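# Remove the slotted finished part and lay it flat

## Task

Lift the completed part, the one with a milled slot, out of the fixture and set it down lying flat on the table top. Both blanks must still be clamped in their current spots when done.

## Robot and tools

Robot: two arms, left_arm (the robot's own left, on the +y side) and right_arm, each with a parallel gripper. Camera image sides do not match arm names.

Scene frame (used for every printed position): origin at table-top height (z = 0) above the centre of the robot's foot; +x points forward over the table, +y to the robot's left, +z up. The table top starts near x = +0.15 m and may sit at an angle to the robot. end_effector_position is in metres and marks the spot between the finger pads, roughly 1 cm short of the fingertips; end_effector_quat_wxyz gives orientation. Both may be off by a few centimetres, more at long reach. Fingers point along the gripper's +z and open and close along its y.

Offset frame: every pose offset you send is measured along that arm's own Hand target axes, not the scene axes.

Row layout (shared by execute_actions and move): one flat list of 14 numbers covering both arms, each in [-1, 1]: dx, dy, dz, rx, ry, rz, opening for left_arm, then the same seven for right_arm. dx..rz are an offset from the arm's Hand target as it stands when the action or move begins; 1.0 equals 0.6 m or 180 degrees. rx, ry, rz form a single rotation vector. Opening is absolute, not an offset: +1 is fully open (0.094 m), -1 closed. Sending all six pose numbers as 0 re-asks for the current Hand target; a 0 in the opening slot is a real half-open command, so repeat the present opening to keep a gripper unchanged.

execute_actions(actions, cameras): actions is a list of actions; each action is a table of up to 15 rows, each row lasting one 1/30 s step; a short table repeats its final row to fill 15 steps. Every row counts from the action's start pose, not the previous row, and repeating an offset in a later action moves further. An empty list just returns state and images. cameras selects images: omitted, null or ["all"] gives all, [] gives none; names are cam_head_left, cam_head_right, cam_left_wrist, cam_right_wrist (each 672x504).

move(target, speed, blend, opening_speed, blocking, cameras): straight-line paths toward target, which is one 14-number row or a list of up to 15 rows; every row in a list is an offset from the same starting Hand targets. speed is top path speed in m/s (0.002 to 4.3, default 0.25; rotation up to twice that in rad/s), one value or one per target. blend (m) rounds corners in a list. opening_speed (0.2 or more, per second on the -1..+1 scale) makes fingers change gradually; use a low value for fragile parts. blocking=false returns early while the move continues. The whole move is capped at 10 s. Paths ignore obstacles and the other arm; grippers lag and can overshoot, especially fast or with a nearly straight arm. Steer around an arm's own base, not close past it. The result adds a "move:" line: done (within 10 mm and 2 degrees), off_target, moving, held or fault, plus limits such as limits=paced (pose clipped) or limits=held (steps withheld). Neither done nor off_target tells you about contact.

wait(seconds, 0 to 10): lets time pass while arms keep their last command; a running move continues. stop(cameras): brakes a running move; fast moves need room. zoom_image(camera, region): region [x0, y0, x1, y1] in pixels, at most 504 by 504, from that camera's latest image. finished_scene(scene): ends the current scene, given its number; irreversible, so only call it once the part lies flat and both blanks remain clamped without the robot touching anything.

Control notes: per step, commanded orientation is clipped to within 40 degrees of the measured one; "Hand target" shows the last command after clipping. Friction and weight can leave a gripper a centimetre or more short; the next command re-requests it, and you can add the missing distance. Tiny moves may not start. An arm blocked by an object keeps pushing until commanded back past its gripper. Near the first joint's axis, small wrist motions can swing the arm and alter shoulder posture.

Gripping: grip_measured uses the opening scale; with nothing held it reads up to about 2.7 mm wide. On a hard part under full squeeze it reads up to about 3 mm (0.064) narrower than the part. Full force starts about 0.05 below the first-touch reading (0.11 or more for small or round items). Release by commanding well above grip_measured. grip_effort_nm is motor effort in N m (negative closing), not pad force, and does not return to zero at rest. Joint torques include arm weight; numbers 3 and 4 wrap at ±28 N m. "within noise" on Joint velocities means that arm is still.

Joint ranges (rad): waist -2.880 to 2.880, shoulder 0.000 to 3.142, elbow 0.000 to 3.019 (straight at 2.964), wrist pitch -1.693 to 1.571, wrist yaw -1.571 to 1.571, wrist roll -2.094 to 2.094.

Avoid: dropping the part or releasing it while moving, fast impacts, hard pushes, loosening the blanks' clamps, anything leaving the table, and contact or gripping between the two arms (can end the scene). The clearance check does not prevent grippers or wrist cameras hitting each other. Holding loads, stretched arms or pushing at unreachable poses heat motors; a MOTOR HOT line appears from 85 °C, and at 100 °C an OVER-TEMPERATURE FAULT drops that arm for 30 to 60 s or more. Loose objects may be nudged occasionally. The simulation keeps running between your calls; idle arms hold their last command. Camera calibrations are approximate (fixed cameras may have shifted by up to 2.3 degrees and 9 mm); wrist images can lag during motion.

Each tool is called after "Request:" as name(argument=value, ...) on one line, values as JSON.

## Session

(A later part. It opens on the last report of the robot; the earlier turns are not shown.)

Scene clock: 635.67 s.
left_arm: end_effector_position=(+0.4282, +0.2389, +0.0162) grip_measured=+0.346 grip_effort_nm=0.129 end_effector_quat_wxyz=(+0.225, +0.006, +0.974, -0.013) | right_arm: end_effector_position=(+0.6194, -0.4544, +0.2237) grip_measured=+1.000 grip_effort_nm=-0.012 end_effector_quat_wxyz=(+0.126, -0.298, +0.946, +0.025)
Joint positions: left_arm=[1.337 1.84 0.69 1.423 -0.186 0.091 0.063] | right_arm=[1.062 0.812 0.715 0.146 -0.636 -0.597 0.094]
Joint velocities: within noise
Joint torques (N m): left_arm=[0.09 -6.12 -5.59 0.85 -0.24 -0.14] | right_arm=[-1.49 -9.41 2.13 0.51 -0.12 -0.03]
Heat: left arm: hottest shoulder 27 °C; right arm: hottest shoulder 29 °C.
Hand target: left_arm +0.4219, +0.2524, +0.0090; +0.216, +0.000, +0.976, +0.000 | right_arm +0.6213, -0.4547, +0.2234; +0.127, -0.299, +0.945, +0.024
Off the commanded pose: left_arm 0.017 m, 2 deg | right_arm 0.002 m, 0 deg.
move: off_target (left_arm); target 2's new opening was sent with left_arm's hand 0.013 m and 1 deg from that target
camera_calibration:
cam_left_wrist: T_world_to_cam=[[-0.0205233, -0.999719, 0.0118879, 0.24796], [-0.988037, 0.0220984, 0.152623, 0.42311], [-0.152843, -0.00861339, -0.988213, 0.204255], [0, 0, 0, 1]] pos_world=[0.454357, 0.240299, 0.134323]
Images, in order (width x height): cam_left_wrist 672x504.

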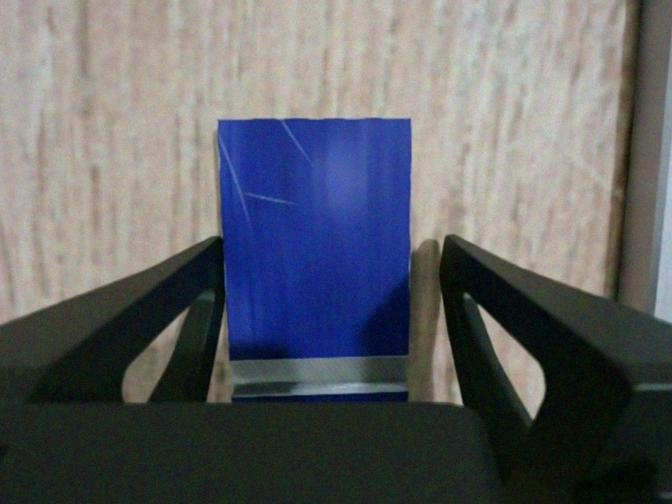

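Request:
move(target=[[0, -0.014, 0, 0, 0, 0, 0.5, 0,0,0,0,0,0,1],[-0.04, -0.014, -0.09, 0, 0, 0, 0.5, 0,0,0,0,0,0,1],[-0.08, -0.014, -0.18, 0, 0.1, 0, 0.5, 0,0,0,0,0,0,1]], speed=0.15)

Scene clock: 650.00 s.
left_arm: end_effector_position=(+0.4323, +0.2505, +0.1171) grip_measured=+0.497 grip_effort_nm=0.090 end_effector_quat_wxyz=(+0.073, +0.003, +0.997, +0.009) | right_arm: end_effector_position=(+0.6194, -0.4544, +0.2237) grip_measured=+1.000 grip_effort_nm=-0.017 end_effector_quat_wxyz=(+0.126, -0.298, +0.946, +0.025)
Joint positions: left_arm=[1.267 1.305 0.455 0.81 -0.318 0.02 0.07] | right_arm=[1.062 0.812 0.715 0.146 -0.636 -0.597 0.094]
Joint velocities: within noise
Joint torques (N m): left_arm=[-2.49 -9.23 -7.09 0.28 -0.02 -0.1] | right_arm=[-1.67 -9.47 2.06 0.36 -0.11 -0.03]
Heat: left arm: hottest shoulder 27 °C; right arm: hottest shoulder 29 °C.
Hand target: left_arm +0.4199, +0.2441, +0.1272; +0.060, +0.000, +0.998, +0.000 | right_arm +0.6213, -0.4547, +0.2234; +0.127, -0.299, +0.945, +0.024
Off the commanded pose: left_arm 0.017 m, 2 deg | right_arm 0.002 m, 0 deg.
move: off_target (left_arm)
camera_calibration:
cam_left_wrist: T_world_to_cam=[[-0.0105424, -0.999535, -0.0286181, 0.258748], [-0.895445, -0.003301, 0.44516, 0.343683], [-0.445048, 0.030319, -0.894994, 0.410429], [0, 0, 0, 1]] pos_world=[0.493137, 0.247319, 0.221742]

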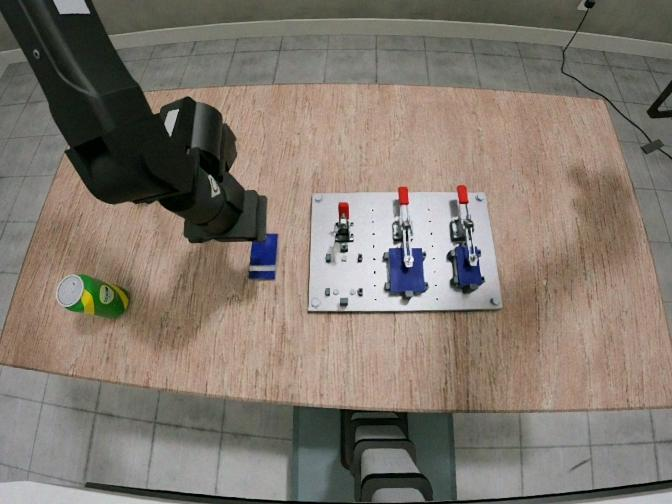

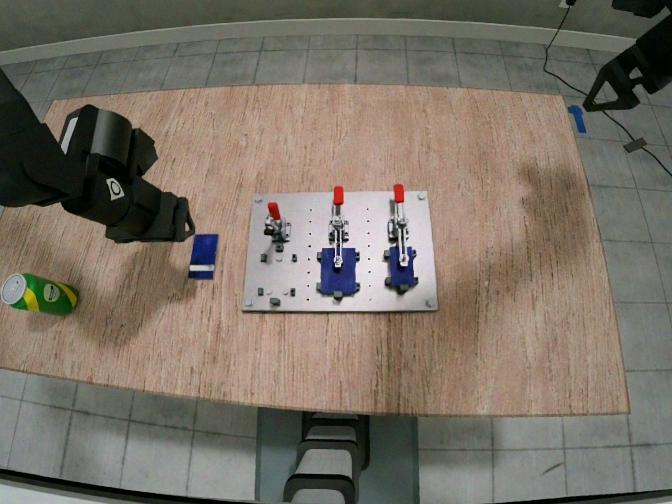

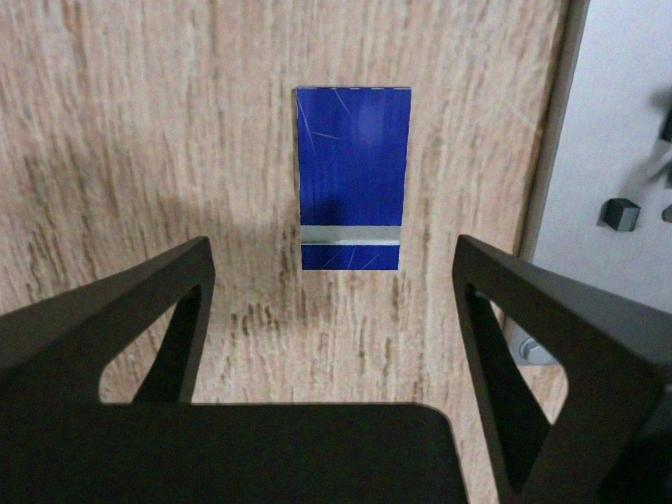

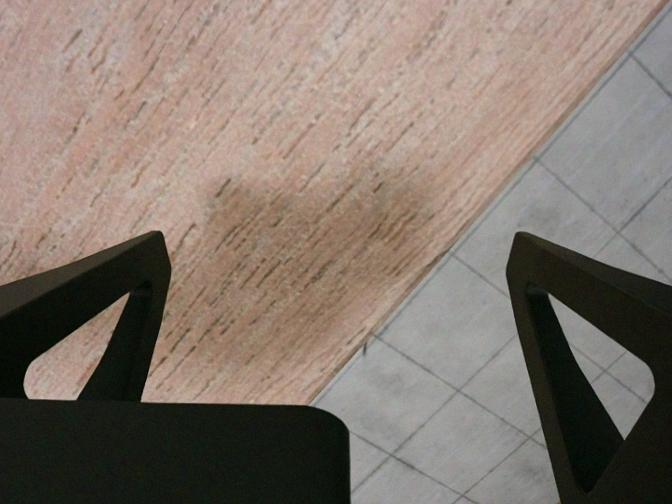

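Request:
finished_scene(scene=1)

The scene is finished: the task was done.


## Next scene

The same job, from a new start.

Request:
execute_actions(actions=[])

Request:
zoom_image(camera="cam_head_right", region=[220, 150, 460, 330])

Scene clock: 0.00 s.
left_arm: end_effector_position=(+0.5219, -0.0569, +0.1036) grip_measured=+1.000 grip_effort_nm=n/a end_effector_quat_wxyz=(-0.083, +0.615, +0.783, -0.028) | right_arm: end_effector_position=(+0.7675, -0.5781, +0.1319) grip_measured=+1.000 grip_effort_nm=n/a end_effector_quat_wxyz=(+0.257, +0.516, +0.756, -0.311)
Joint positions: left_arm=[0.688 1.612 1.311 -0.254 -0.869 0.931 0.094] | right_arm=[1.325 1.241 1.39 -0.196 0.578 1.101 0.094]
Joint velocities: within noise
Joint torques (N m): no reading
Heat: left arm: hottest shoulder 26 °C; right arm: hottest shoulder 27 °C.
Hand target: left_arm +0.5221, -0.0572, +0.1042; -0.082, +0.615, +0.783, -0.029 | right_arm +0.7709, -0.5781, +0.1310; +0.259, +0.516, +0.756, -0.309
Tool commands: left_gripper/opening=+1.0 right_gripper/opening=+1.0
camera_calibration:
cam_left_wrist: T_world_to_cam=[[-0.962436, -0.234108, 0.137514, 0.475199], [-0.0942321, 0.763018, 0.639472, 0.0342313], [-0.254631, 0.602493, -0.756416, 0.366357], [0, 0, 0, 1]] pos_world=[0.55386, -0.135599, 0.189882]
cam_right_wrist: T_world_to_cam=[[-0.936055, -0.292571, 0.195457, 0.526113], [-0.326543, 0.929232, -0.172909, 0.816883], [-0.131037, -0.225677, -0.965349, 0.218863], [0, 0, 0, 1]] pos_world=[0.787898, -0.555756, 0.249693]

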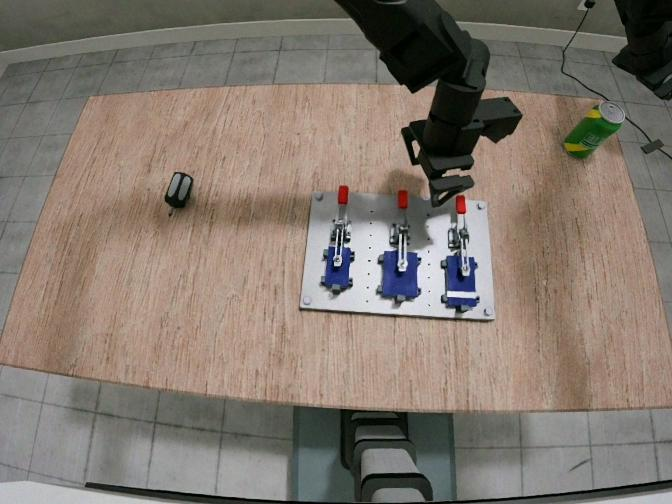

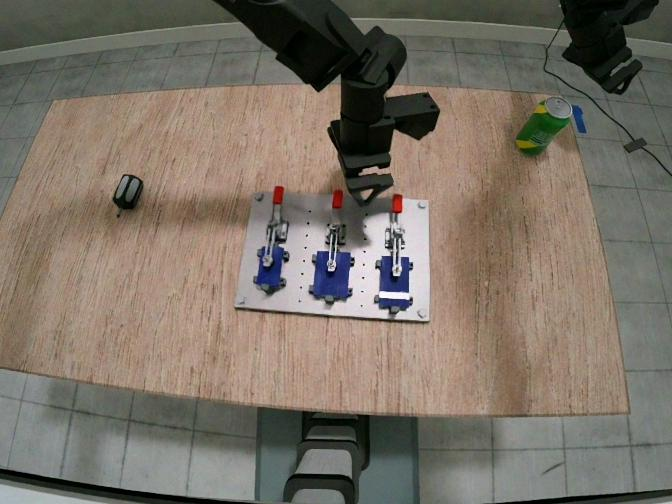

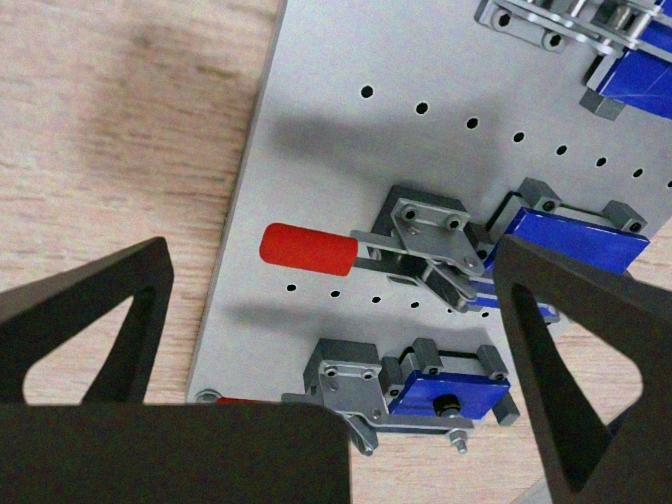

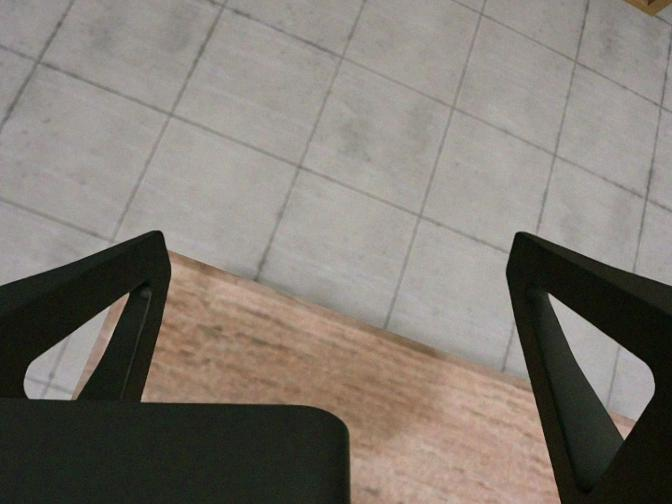

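Scaled by 2.100 from the camera's 672x504 image, which has a finer 960x720 frame.

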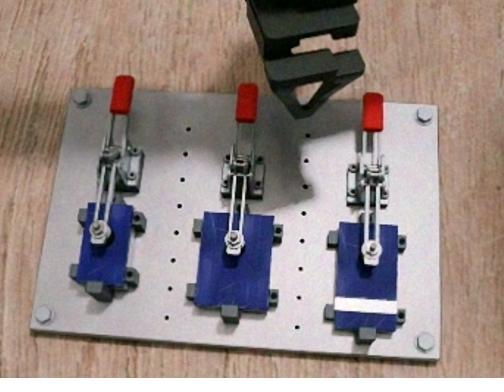

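Request:
move(target=[[0.0185, -0.0293, -0.1965, 0,0,0, 1, -0.2013, -0.0567, -0.1914, 0,0,0, 1],[0.473, 0, -0.158, 0,0,0, 1, 0.4188, -0.3852, -0.6727, -0.2145, 0.1798, -0.3582, 1]], speed=0.35)

Scene clock: 50.17 s.
left_arm: end_effector_position=(+0.4701, +0.2049, +0.2242) grip_measured=+1.000 grip_effort_nm=-0.051 end_effector_quat_wxyz=(-0.084, +0.614, +0.784, -0.036) | right_arm: end_effector_position=(+0.4421, -0.1946, +0.2710) grip_measured=+1.000 grip_effort_nm=-0.012 end_effector_quat_wxyz=(+0.000, -0.006, -1.000, +0.005)
Joint positions: left_arm=[0.966 0.843 0.596 -0.196 -0.609 1.101 0.094] | right_arm=[2.349 0.72 0.38 0.082 0.771 0.169 0.094]
Joint velocities: within noise
Joint torques (N m): left_arm=[0.21 -8.82 -1.02 0.28 0.21 0.2] | right_arm=[2.61 -4.31 -0.24 0.28 0.13 -0.12]
Heat: left arm: hottest shoulder 27 °C; right arm: hottest shoulder 33 °C.
Hand target: left_arm +0.4724, +0.2123, +0.2241; -0.082, +0.615, +0.783, -0.029 | right_arm +0.4408, -0.1896, +0.2711; +0.000, +0.000, +1.000, +0.000
Off the commanded pose: left_arm 0.008 m, 1 deg | right_arm 0.005 m, 1 deg.
move: done
camera_calibration:
cam_left_wrist: T_world_to_cam=[[-0.959628, -0.237131, 0.151274, 0.46636], [-0.0905586, 0.769653, 0.632007, -0.248977], [-0.266297, 0.592792, -0.760055, 0.294952], [0, 0, 0, 1]] pos_world=[0.503529, 0.127369, 0.310987]
cam_right_wrist: T_world_to_cam=[[-0.00783135, -0.999913, -0.0105962, -0.185607], [-0.808479, 0.0000953876, 0.588525, 0.204293], [-0.588473, 0.0131757, -0.80841, 0.603255], [0, 0, 0, 1]] pos_world=[0.518712, -0.193559, 0.365479]

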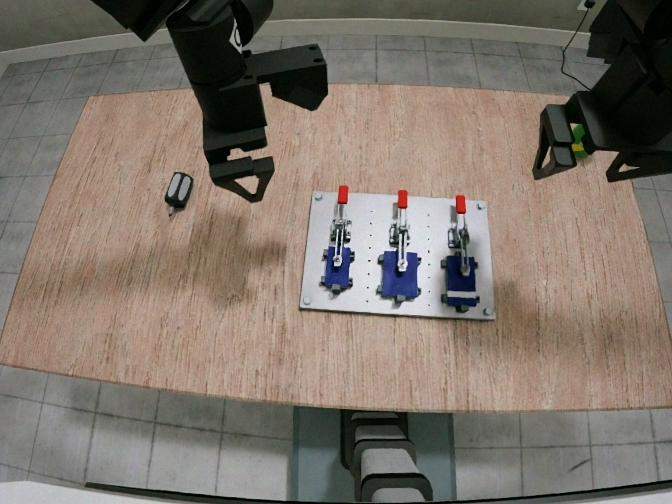

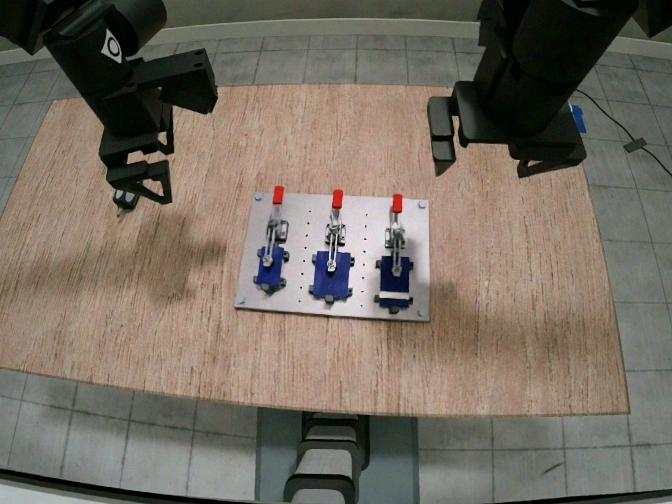

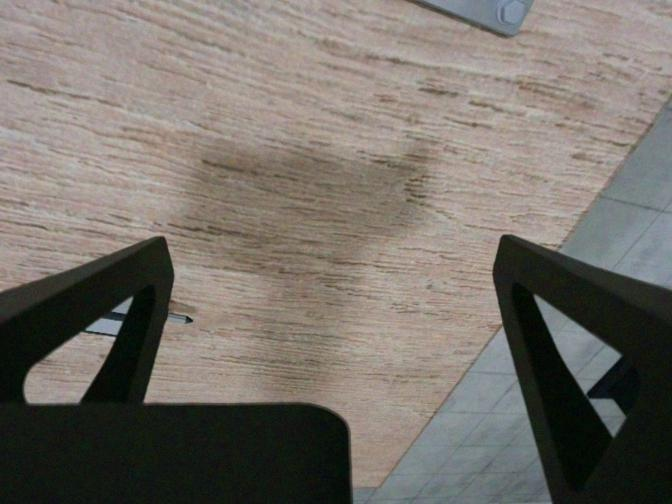

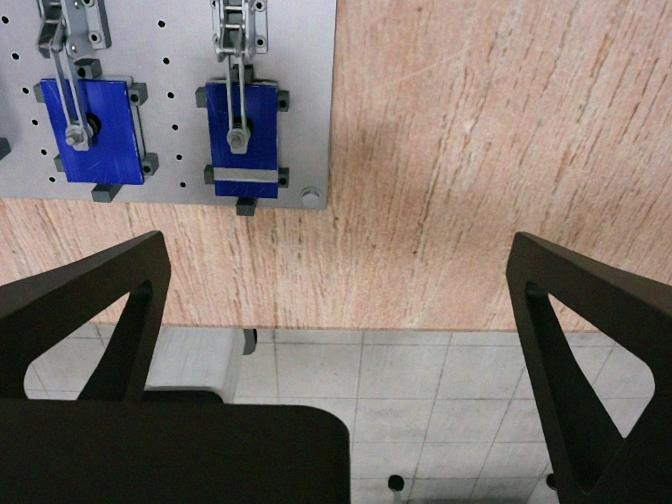

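Request:
move(target=[0,0,0,0,0,0,1, -0.1167, 0.1117, 0.26, 0,0,0.0158, 0], speed=0.25, cameras=["cam_right_wrist", "cam_head_right"])

Scene clock: 73.37 s.
left_arm: end_effector_position=(+0.4703, +0.2051, +0.2240) grip_measured=+1.000 grip_effort_nm=-0.051 end_effector_quat_wxyz=(-0.083, +0.614, +0.784, -0.036) | right_arm: end_effector_position=(+0.5113, -0.1166, +0.1227) grip_measured=+0.001 grip_effort_nm=-0.085 end_effector_quat_wxyz=(+0.000, -0.026, -1.000, -0.008)
Joint positions: left_arm=[0.967 0.843 0.596 -0.195 -0.609 1.103 0.094] | right_arm=[2.199 1.258 0.793 0.24 0.6 0.159 0.047]
Joint velocities: within noise
Joint torques (N m): left_arm=[0.03 -8.76 -1.02 0.34 0.21 0.21] | right_arm=[4.48 -8.18 -1.07 0.43 0.02 -0.1]
Heat: left arm: hottest shoulder 27 °C; right arm: hottest shoulder 31 °C.
Hand target: left_arm +0.4725, +0.2124, +0.2241; -0.082, +0.615, +0.783, -0.029 | right_arm +0.5108, -0.1226, +0.1151; +0.000, +0.025, +1.000, +0.000
Off the commanded pose: left_arm 0.008 m, 1 deg | right_arm 0.010 m, 1 deg.
move: done
camera_calibration:
cam_right_wrist: T_world_to_cam=[[-0.0470621, -0.998241, -0.0360694, -0.0852866], [-0.80813, 0.0168256, 0.588763, 0.34919], [-0.58712, 0.0568572, -0.8075, 0.527267], [0, 0, 0, 1]] pos_world=[0.587747, -0.120991, 0.217102]
Images, in order (width x height): cam_head_right 672x504, cam_right_wrist 672x504.

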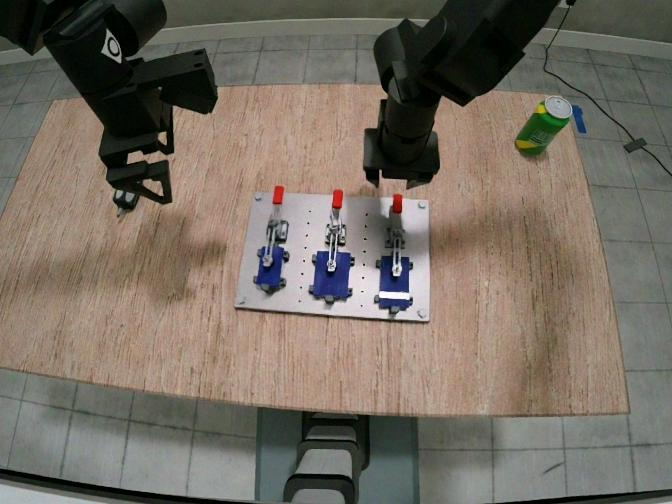

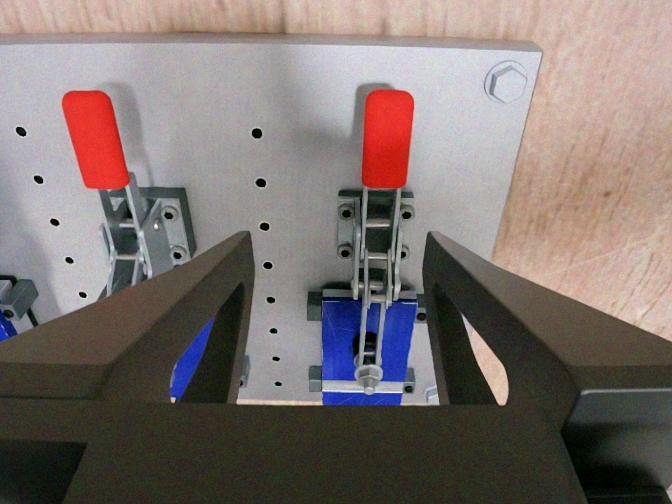

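Request:
move(target=[0,0,0,0,0,0,1, -0.0112, -0.0228, 0.135, 0,0,0, 0], speed=0.15, cameras=["cam_right_wrist"])

Scene clock: 90.33 s.
left_arm: end_effector_position=(+0.4703, +0.2051, +0.2240) grip_measured=+1.000 grip_effort_nm=-0.056 end_effector_quat_wxyz=(-0.083, +0.614, +0.784, -0.036) | right_arm: end_effector_position=(+0.5176, -0.1302, +0.0412) grip_measured=+0.001 grip_effort_nm=-0.081 end_effector_quat_wxyz=(+0.001, -0.028, -1.000, -0.006)
Joint positions: left_arm=[0.967 0.843 0.596 -0.195 -0.609 1.103 0.094] | right_arm=[2.068 1.436 0.935 0.291 0.474 0.13 0.047]
Joint velocities: within noise
Joint torques (N m): left_arm=[0.26 -8.7 -1.06 0.35 0.2 0.2] | right_arm=[4.6 -9.11 -1.88 0.54 -0.01 -0.16]
Heat: left arm: hottest shoulder 27 °C; right arm: hottest shoulder 30 °C.
Hand target: left_arm +0.4725, +0.2123, +0.2241; -0.082, +0.615, +0.783, -0.029 | right_arm +0.5166, -0.1367, +0.0341; +0.000, +0.025, +1.000, +0.000
Off the commanded pose: left_arm 0.008 m, 1 deg | right_arm 0.010 m, 1 deg.
move: done
camera_calibration:
cam_right_wrist: T_world_to_cam=[[-0.0499258, -0.998201, -0.0331879, -0.100095], [-0.806824, 0.0207236, 0.590428, 0.402294], [-0.588678, 0.0562543, -0.806408, 0.466571], [0, 0, 0, 1]] pos_world=[0.594243, -0.134498, 0.135399]
Images, in order (width x height): cam_right_wrist 672x504.

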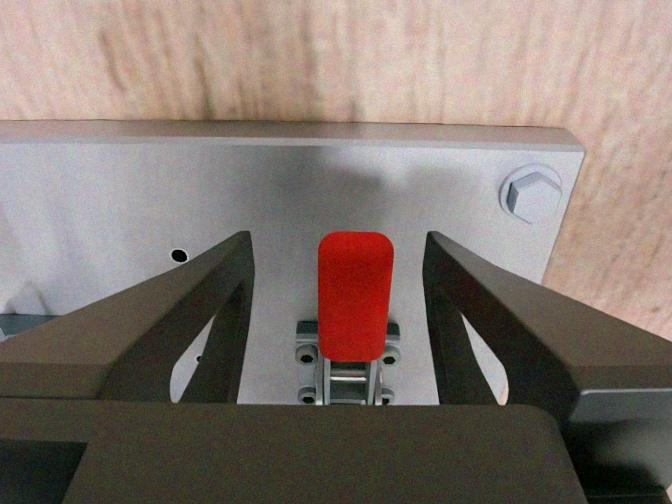

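Request:
move(target=[[0,0,0,0,0,0,1, 0,-0.0067,0, 0,0,0, 0],[0,0,0,0,0,0,1, 0,-0.0067,0, 0,0,0, -0.66],[0,0,0,0,0,0,1, 0.0067,-0.0067,-0.05, 0,0,0, -0.66],[0,0,0,0,0,0,1, 0.02,-0.0067,-0.0867, 0,-0.0278,0, -0.66],[0,0,0,0,0,0,1, 0.0467,-0.0067,-0.1033, 0,-0.0833,0, -0.66],[0,0,0,0,0,0,1, 0.0767,-0.0067,-0.105, 0,-0.1667,0, -0.66],[0,0,0,0,0,0,1, 0.0967,-0.0067,-0.11, 0,-0.2111,0, -0.66]], speed=0.1, opening_speed=0.8, cameras=["cam_right_wrist", "cam_head_left"])

Scene clock: 129.50 s.
left_arm: end_effector_position=(+0.4703, +0.2051, +0.2240) grip_measured=+1.000 grip_effort_nm=-0.056 end_effector_quat_wxyz=(-0.083, +0.614, +0.784, -0.036) | right_arm: end_effector_position=(+0.4762, -0.1316, +0.0820) grip_measured=-0.650 grip_effort_nm=-1.053 end_effector_quat_wxyz=(+0.284, +0.027, +0.958, -0.002)
Joint positions: left_arm=[0.967 0.843 0.596 -0.195 -0.609 1.103 0.094] | right_arm=[2.113 1.769 0.699 1.521 0.502 -0.197 0.016]
Joint velocities: within noise
Joint torques (N m): left_arm=[0.15 -8.7 -1.03 0.34 0.2 0.21] | right_arm=[7.82 -7.36 -11 2.58 0.23 -0.11]
Heat: left arm: hottest shoulder 27 °C; right arm: hottest shoulder 30 °C.
Hand target: left_arm +0.4725, +0.2123, +0.2241; -0.082, +0.615, +0.783, -0.029 | right_arm +0.4585, -0.1378, +0.1001; +0.325, +0.023, +0.945, -0.008
Off the commanded pose: left_arm 0.008 m, 1 deg | right_arm 0.026 m, 5 deg.
joint sent to its limit (right arm) — joint 4 (wrist pitch), upper limit. The joint targets are off in orientation, not in position.
move: off_target (right_arm); target 2's new opening was sent with right_arm's hand 0.011 m and 1 deg from that target
camera_calibration:
cam_right_wrist: T_world_to_cam=[[-0.0368082, -0.998996, -0.0255515, -0.10927], [-0.997957, 0.0354097, 0.0531792, 0.481826], [-0.052221, 0.0274567, -0.998258, 0.231755], [0, 0, 0, 1]] pos_world=[0.488922, -0.132585, 0.202936]
Images, in order (width x height): cam_head_left 672x504, cam_right_wrist 672x504.

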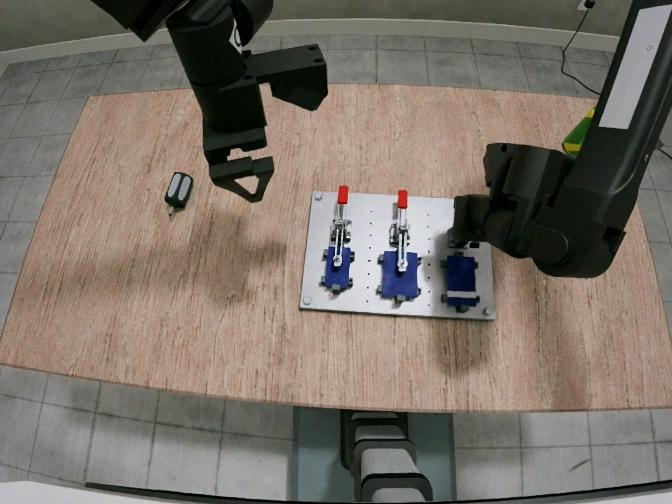

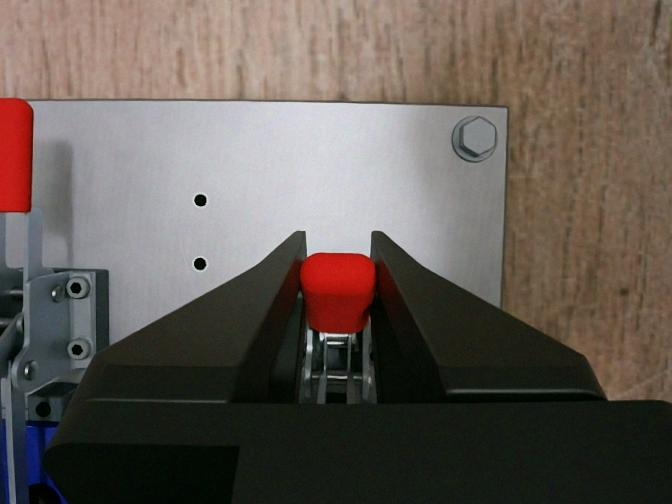

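Request:
move(target=[[0,0,0,0,0,0,1, -0.0093,0.007,0.0327, 0,0.028,0, -0.66],[0,0,0,0,0,0,1, -0.0093,0.007,0.0327, 0,0.028,0, -0.1],[0,0,0,0,0,0,1, -0.0168,0.0058,-0.067, 0,0.028,0, -0.1],[0,0,0,0,0,0,1, 0.0193,0.0052,-0.1207, 0,0.0556,0, -0.1],[0,0,0,0,0,0,1, 0.1053,0.0015,-0.0778, 0,0.0722,0, 0.45]], speed=[0.1, 0.1, 0.12, 0.2, 0.2], blend=[0,0,0.01,0.02,0], cameras=["cam_right_wrist", "cam_head_left"])

Scene clock: 159.60 s.
left_arm: end_effector_position=(+0.4703, +0.2051, +0.2240) grip_measured=+1.000 grip_effort_nm=-0.061 end_effector_quat_wxyz=(-0.083, +0.614, +0.784, -0.036) | right_arm: end_effector_position=(+0.3782, -0.1256, +0.1028) grip_measured=+0.448 grip_effort_nm=0.056 end_effector_quat_wxyz=(+0.198, +0.017, +0.980, +0.003)
Joint positions: left_arm=[0.967 0.843 0.596 -0.195 -0.609 1.103 0.094] | right_arm=[2.181 1.877 0.575 1.56 0.587 -0.135 0.068]
Joint velocities: within noise
Joint torques (N m): left_arm=[0.15 -8.7 -1.05 0.35 0.22 0.22] | right_arm=[6.59 -4.78 -5.86 0.88 -0.1 0.1]
Heat: left arm: hottest shoulder 27 °C; right arm: hottest elbow 30 °C.
Hand target: left_arm +0.4725, +0.2123, +0.2241; -0.082, +0.615, +0.783, -0.029 | right_arm +0.3801, -0.1330, +0.0980; +0.216, +0.024, +0.976, -0.006
Off the commanded pose: left_arm 0.008 m, 1 deg | right_arm 0.009 m, 2 deg.
joint sent to its limit (right arm) — joint 4 (wrist pitch), upper limit. The joint targets still meet the commanded pose.
move: done
camera_calibration:
cam_right_wrist: T_world_to_cam=[[-0.0197788, -0.999392, -0.0287113, -0.112404], [-0.973484, 0.0127043, 0.228404, 0.352608], [-0.2279, 0.0324675, -0.973143, 0.311748], [0, 0, 0, 1]] pos_world=[0.412082, -0.126937, 0.219611]
Images, in order (width x height): cam_head_left 672x504, cam_right_wrist 672x504.

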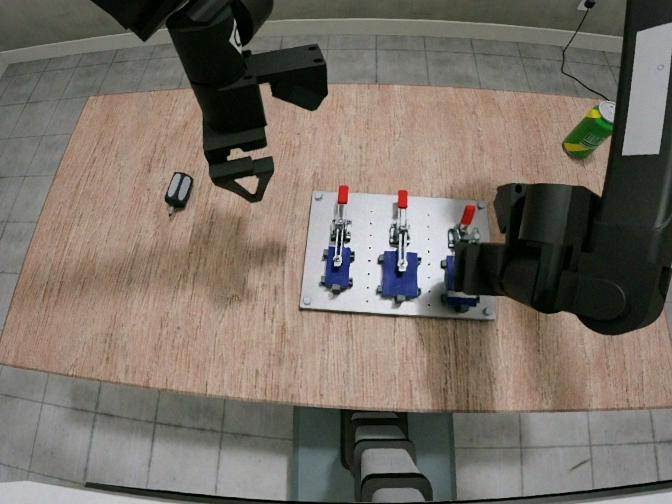

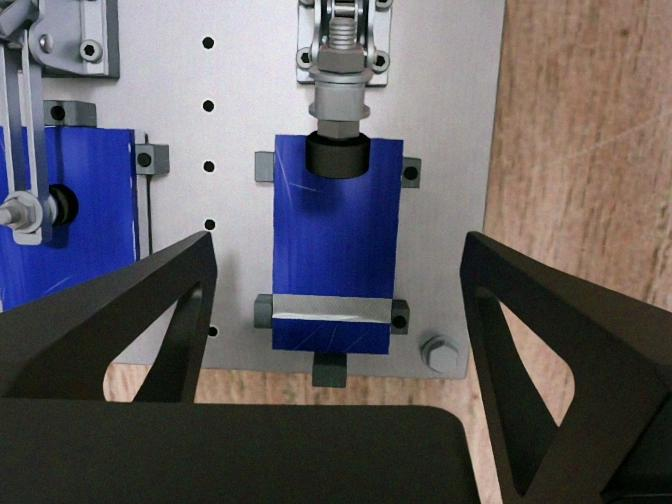

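Request:
move(target=[0,0,0,0,0,0,1, 0.0457,0.0047,0.0817, 0,0,0.0083, 0.45], speed=0.12, cameras=["cam_right_wrist"])

Scene clock: 204.60 s.
left_arm: end_effector_position=(+0.4703, +0.2051, +0.2240) grip_measured=+1.000 grip_effort_nm=-0.056 end_effector_quat_wxyz=(-0.083, +0.614, +0.784, -0.036) | right_arm: end_effector_position=(+0.3776, -0.1218, +0.0481) grip_measured=+0.449 grip_effort_nm=0.056 end_effector_quat_wxyz=(+0.216, +0.033, +0.976, +0.004)
Joint positions: left_arm=[0.967 0.843 0.596 -0.195 -0.609 1.103 0.094] | right_arm=[2.115 1.991 0.721 1.56 0.521 -0.105 0.068]
Joint velocities: within noise
Joint torques (N m): left_arm=[0.09 -8.76 -1.06 0.29 0.21 0.21] | right_arm=[6.53 -4.6 -5.93 0.94 -0.08 0.04]
Heat: left arm: hottest shoulder 27 °C; right arm: hottest elbow 29 °C.
Hand target: left_arm +0.4725, +0.2123, +0.2241; -0.082, +0.615, +0.783, -0.029 | right_arm +0.3761, -0.1301, +0.0420; +0.216, +0.037, +0.976, -0.003
Off the commanded pose: left_arm 0.008 m, 1 deg | right_arm 0.010 m, 1 deg.
move: done
camera_calibration:
cam_right_wrist: T_world_to_cam=[[-0.0491209, -0.998033, -0.038941, -0.0985398], [-0.980395, 0.0407308, 0.192784, 0.372205], [-0.190819, 0.0476473, -0.980468, 0.246467], [0, 0, 0, 1]] pos_world=[0.407099, -0.12525, 0.166061]
Images, in order (width x height): cam_right_wrist 672x504.

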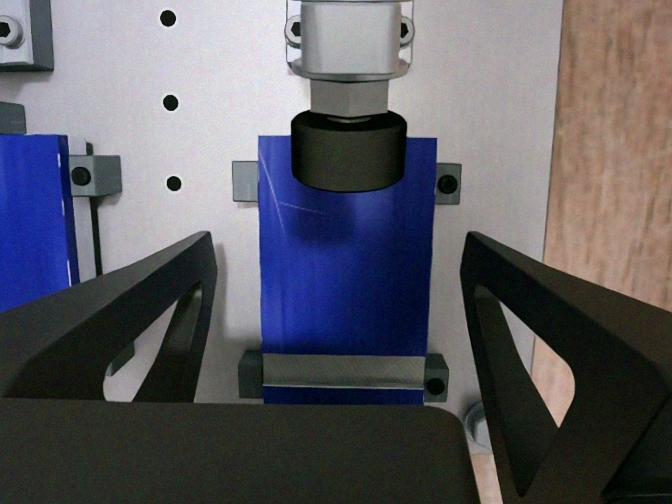

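Request:
move(target=[[0,0,0,0,0,0,1, 0.0212,-0.0023,0.026, 0,0,0, 0.45],[0,0,0,0,0,0,1, 0.0212,-0.0023,0.026, 0,0,0, -0.05]], speed=0.08, opening_speed=0.3, cameras=["cam_right_wrist"])

Scene clock: 238.90 s.
left_arm: end_effector_position=(+0.4703, +0.2052, +0.2240) grip_measured=+1.000 grip_effort_nm=-0.056 end_effector_quat_wxyz=(-0.084, +0.614, +0.784, -0.036) | right_arm: end_effector_position=(+0.3754, -0.1230, +0.0296) grip_measured=+0.047 grip_effort_nm=-1.043 end_effector_quat_wxyz=(+0.221, +0.036, +0.975, +0.004)
Joint positions: left_arm=[0.968 0.843 0.596 -0.195 -0.609 1.103 0.094] | right_arm=[2.092 2.03 0.769 1.56 0.499 -0.096 0.049]
Joint velocities: within noise
Joint torques (N m): left_arm=[0.15 -8.76 -1.1 0.35 0.22 0.2] | right_arm=[6.83 -4.25 -6.08 0.42 -0.04 0.05]
Heat: left arm: hottest shoulder 27 °C; right arm: hottest elbow 29 °C.
Hand target: left_arm +0.4725, +0.2124, +0.2241; -0.082, +0.615, +0.783, -0.029 | right_arm +0.3711, -0.1308, +0.0225; +0.216, +0.037, +0.976, -0.003
Off the commanded pose: left_arm 0.007 m, 1 deg | right_arm 0.012 m, 1 deg.
move: off_target (right_arm); target 2's new opening was sent with right_arm's hand 0.012 m and 1 deg from that target
camera_calibration:
cam_right_wrist: T_world_to_cam=[[-0.0555641, -0.997645, -0.0402185, -0.0979834], [-0.982049, 0.0473346, 0.182591, 0.375379], [-0.180258, 0.0496421, -0.982366, 0.224311], [0, 0, 0, 1]] pos_world=[0.40363, -0.126656, 0.147874]
Images, in order (width x height): cam_right_wrist 672x504.

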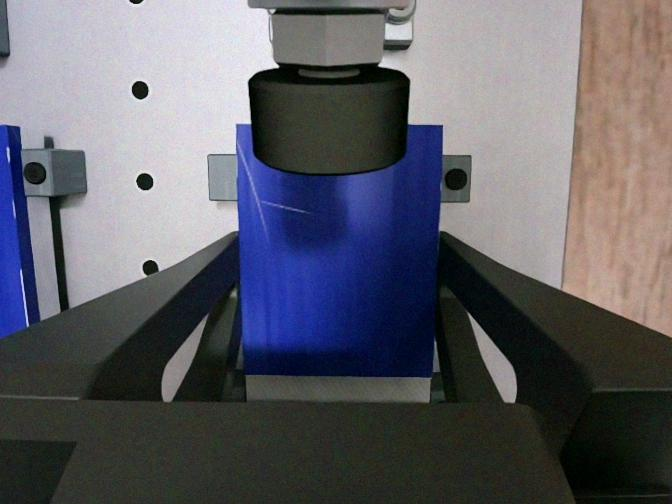

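Request:
move(target=[[0,0,0,0,0,0,1, -0.0292,-0.0005,-0.0783, 0,0,0, -0.05],[0,0,0,0,0,0,1, -0.039,-0.034,-0.1013, 0,0,0, -0.05],[0,0,0,0,0,0,1, -0.1162,-0.2532,-0.0653, 0,0,0, -0.05],[0,0,0,0,0,0,1, -0.0685,-0.2532,0.0367, 0,0,0, -0.05]], speed=[0.1, 0.15, 0.2, 0.12], blend=[0.008, 0.01, 0.02, 0], cameras=["cam_right_wrist", "cam_head_right", "cam_head_left"])

Scene clock: 266.30 s.
left_arm: end_effector_position=(+0.4703, +0.2052, +0.2240) grip_measured=+1.000 grip_effort_nm=-0.061 end_effector_quat_wxyz=(-0.084, +0.614, +0.784, -0.036) | right_arm: end_effector_position=(+0.4109, -0.2791, +0.0221) grip_measured=+0.046 grip_effort_nm=-1.043 end_effector_quat_wxyz=(+0.222, +0.034, +0.975, +0.002)
Joint positions: left_arm=[0.968 0.843 0.596 -0.195 -0.609 1.103 0.094] | right_arm=[1.73 1.863 0.646 1.483 0.154 0.004 0.049]
Joint velocities: within noise
Joint torques (N m): left_arm=[0.15 -8.76 -1.06 0.36 0.21 0.22] | right_arm=[1.55 -5.71 -7.05 0.72 -0.08 0.09]
Heat: left arm: hottest shoulder 27 °C; right arm: hottest elbow 30 °C.
Hand target: left_arm +0.4725, +0.2124, +0.2241; -0.082, +0.615, +0.783, -0.029 | right_arm +0.4065, -0.2856, +0.0183; +0.216, +0.037, +0.976, -0.003
Off the commanded pose: left_arm 0.007 m, 1 deg | right_arm 0.009 m, 1 deg.
move: done
camera_calibration:
cam_right_wrist: T_world_to_cam=[[-0.0520826, -0.998032, -0.0349194, -0.253743], [-0.982419, 0.044928, 0.1812, 0.418549], [-0.179275, 0.0437429, -0.982826, 0.229006], [0, 0, 0, 1]] pos_world=[0.43903, -0.282065, 0.140371]
Images, in order (width x height): cam_head_left 672x504, cam_head_right 672x504, cam_right_wrist 672x504.

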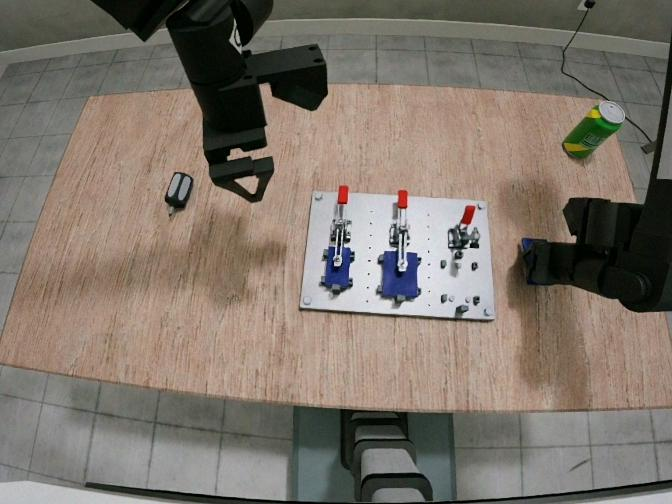

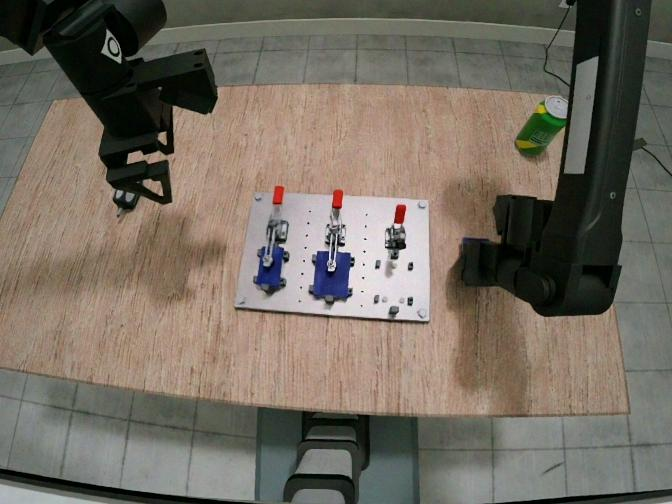

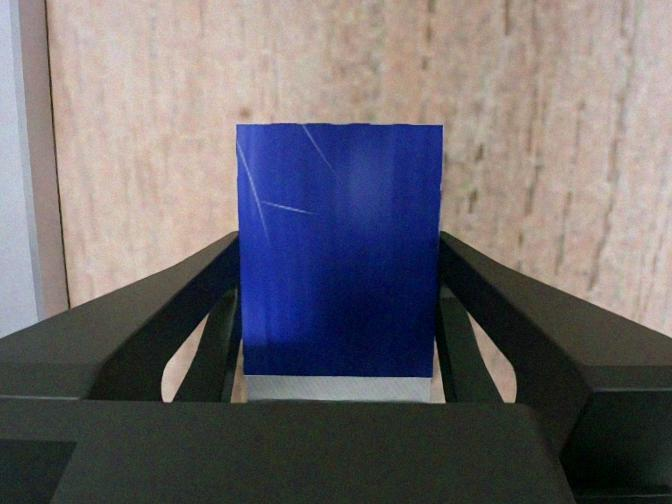

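Request:
move(target=[0,0,0,0,0,0,1, 0.007,0,0.0151, 0,0,0, -0.05], speed=0.05, cameras=[])

Scene clock: 273.13 s.
left_arm: end_effector_position=(+0.4703, +0.2052, +0.2240) grip_measured=+1.000 grip_effort_nm=-0.061 end_effector_quat_wxyz=(-0.084, +0.614, +0.784, -0.036) | right_arm: end_effector_position=(+0.4115, -0.2783, +0.0122) grip_measured=+0.046 grip_effort_nm=-1.048 end_effector_quat_wxyz=(+0.222, +0.034, +0.974, +0.002)
Joint positions: left_arm=[0.968 0.843 0.596 -0.195 -0.609 1.103 0.094] | right_arm=[1.728 1.879 0.674 1.472 0.151 0.005 0.049]
Joint velocities: within noise
Joint torques (N m): left_arm=[0.09 -8.82 -1.03 0.36 0.21 0.2] | right_arm=[0.91 -5.89 -7.12 0.55 -0.01 0.09]
Heat: left arm: hottest shoulder 27 °C; right arm: hottest elbow 30 °C.
Hand target: left_arm +0.4725, +0.2124, +0.2241; -0.082, +0.615, +0.783, -0.029 | right_arm +0.4066, -0.2855, +0.0082; +0.217, +0.037, +0.976, -0.003
Off the commanded pose: left_arm 0.007 m, 1 deg | right_arm 0.010 m, 1 deg.
move: done
No camera images: "cameras" was empty.

Request:
move(target=[0,0,0,0,0,0,1, 0.0042,0,0.0091, 0,0,0, -0.05], speed=0.05, cameras=["cam_right_wrist"])

Scene clock: 277.23 s.
left_arm: end_effector_position=(+0.4703, +0.2052, +0.2240) grip_measured=+1.000 grip_effort_nm=-0.051 end_effector_quat_wxyz=(-0.084, +0.614, +0.784, -0.036) | right_arm: end_effector_position=(+0.4113, -0.2783, +0.0099) grip_measured=+0.046 grip_effort_nm=-1.048 end_effector_quat_wxyz=(+0.222, +0.034, +0.974, +0.002)
Joint positions: left_arm=[0.968 0.843 0.596 -0.195 -0.609 1.103 0.094] | right_arm=[1.727 1.884 0.68 1.47 0.151 0.005 0.049]
Joint velocities: within noise
Joint torques (N m): left_arm=[0.09 -8.82 -1.03 0.29 0.21 0.22] | right_arm=[1.32 -5.3 -6.11 0.47 -0.1 0.07]
Heat: left arm: hottest shoulder 27 °C; right arm: hottest elbow 30 °C.
Hand target: left_arm +0.4725, +0.2124, +0.2241; -0.082, +0.615, +0.783, -0.029 | right_arm +0.4066, -0.2856, +0.0022; +0.216, +0.037, +0.976, -0.003
Off the commanded pose: left_arm 0.007 m, 1 deg | right_arm 0.011 m, 1 deg.
move: off_target (right_arm)
camera_calibration:
cam_right_wrist: T_world_to_cam=[[-0.0523804, -0.997974, -0.0361072, -0.253152], [-0.982494, 0.0450274, 0.180772, 0.421139], [-0.17878, 0.044944, -0.982862, 0.217165], [0, 0, 0, 1]] pos_world=[0.439331, -0.281363, 0.128173]
Images, in order (width x height): cam_right_wrist 672x504.

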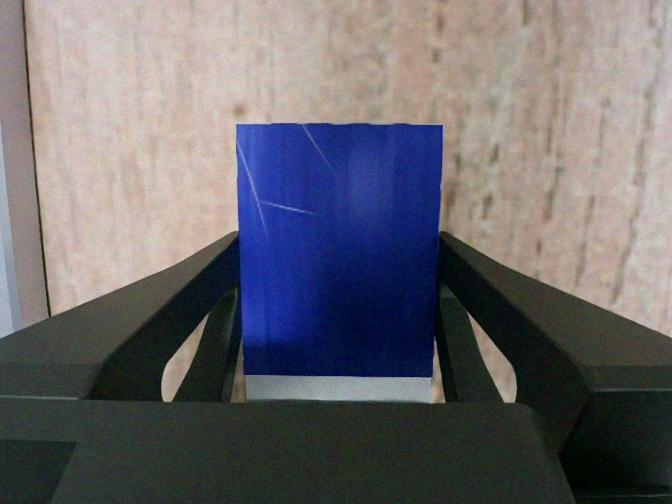

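Request:
move(target=[[0,0,0,0,0,0,1, -0.0021,0.0083,-0.0045, 0,0,0, -0.05],[0,0,0,0,0,0,1, -0.0021,0.0083,-0.0045, 0,0,0, 0.4],[0,0,0,0,0,0,1, -0.0585,0.0083,-0.1253, 0,0,0, 0.4]], speed=[0.05,0.1,0.15], opening_speed=0.5)

Scene clock: 289.53 s.
left_arm: end_effector_position=(+0.4703, +0.2052, +0.2240) grip_measured=+1.000 grip_effort_nm=-0.061 end_effector_quat_wxyz=(-0.084, +0.614, +0.784, -0.036) | right_arm: end_effector_position=(+0.4172, -0.2859, +0.0716) grip_measured=+0.399 grip_effort_nm=0.056 end_effector_quat_wxyz=(+0.226, +0.040, +0.973, -0.008)
Joint positions: left_arm=[0.968 0.843 0.596 -0.195 -0.609 1.103 0.094] | right_arm=[1.743 1.757 0.514 1.52 0.188 0.005 0.066]
Joint velocities: within noise
Joint torques (N m): left_arm=[0.15 -8.76 -1.03 0.32 0.21 0.22] | right_arm=[3.49 -7.53 -11.43 1.22 0.18 -0.06]
Heat: left arm: hottest shoulder 27 °C; right arm: hottest elbow 30 °C.
Hand target: left_arm +0.4725, +0.2124, +0.2241; -0.082, +0.615, +0.783, -0.029 | right_arm +0.4070, -0.2814, +0.0852; +0.216, +0.037, +0.976, -0.003
Off the commanded pose: left_arm 0.007 m, 1 deg | right_arm 0.018 m, 1 deg.
move: off_target (right_arm)
camera_calibration:
cam_left_wrist: T_world_to_cam=[[-0.959968, -0.236036, 0.150828, 0.466634], [-0.0898775, 0.769541, 0.632241, -0.249485], [-0.2653, 0.593375, -0.759949, 0.294011], [0, 0, 0, 1]] pos_world=[0.503531, 0.127672, 0.310787]
cam_right_wrist: T_world_to_cam=[[-0.0673804, -0.997556, -0.0184939, -0.253172], [-0.983167, 0.0632305, 0.171422, 0.422355], [-0.169834, 0.0297331, -0.985024, 0.271315], [0, 0, 0, 1]] pos_world=[0.444264, -0.287326, 0.190169]

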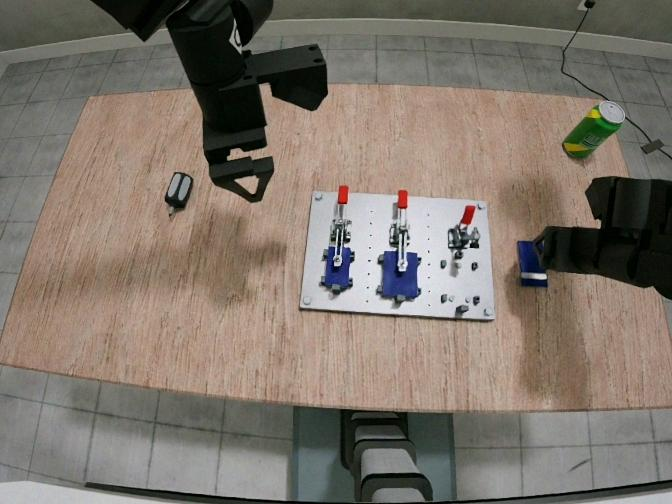

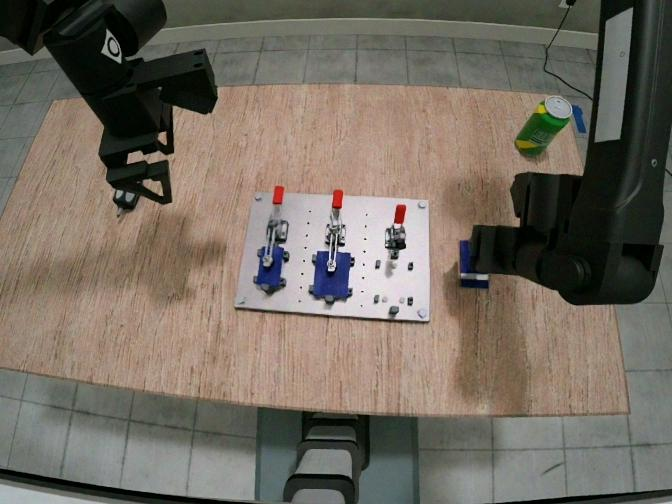

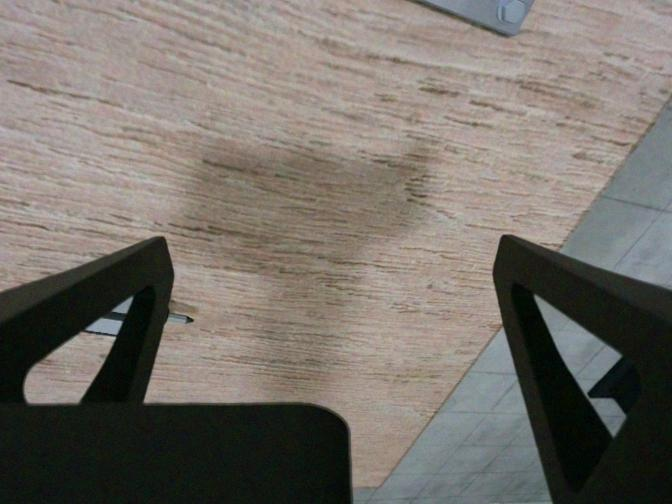

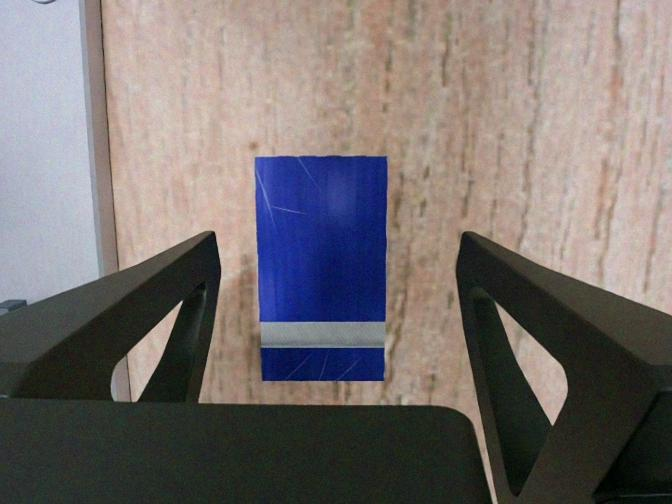

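Request:
finished_scene(scene=2)

The scene is finished: the task was done.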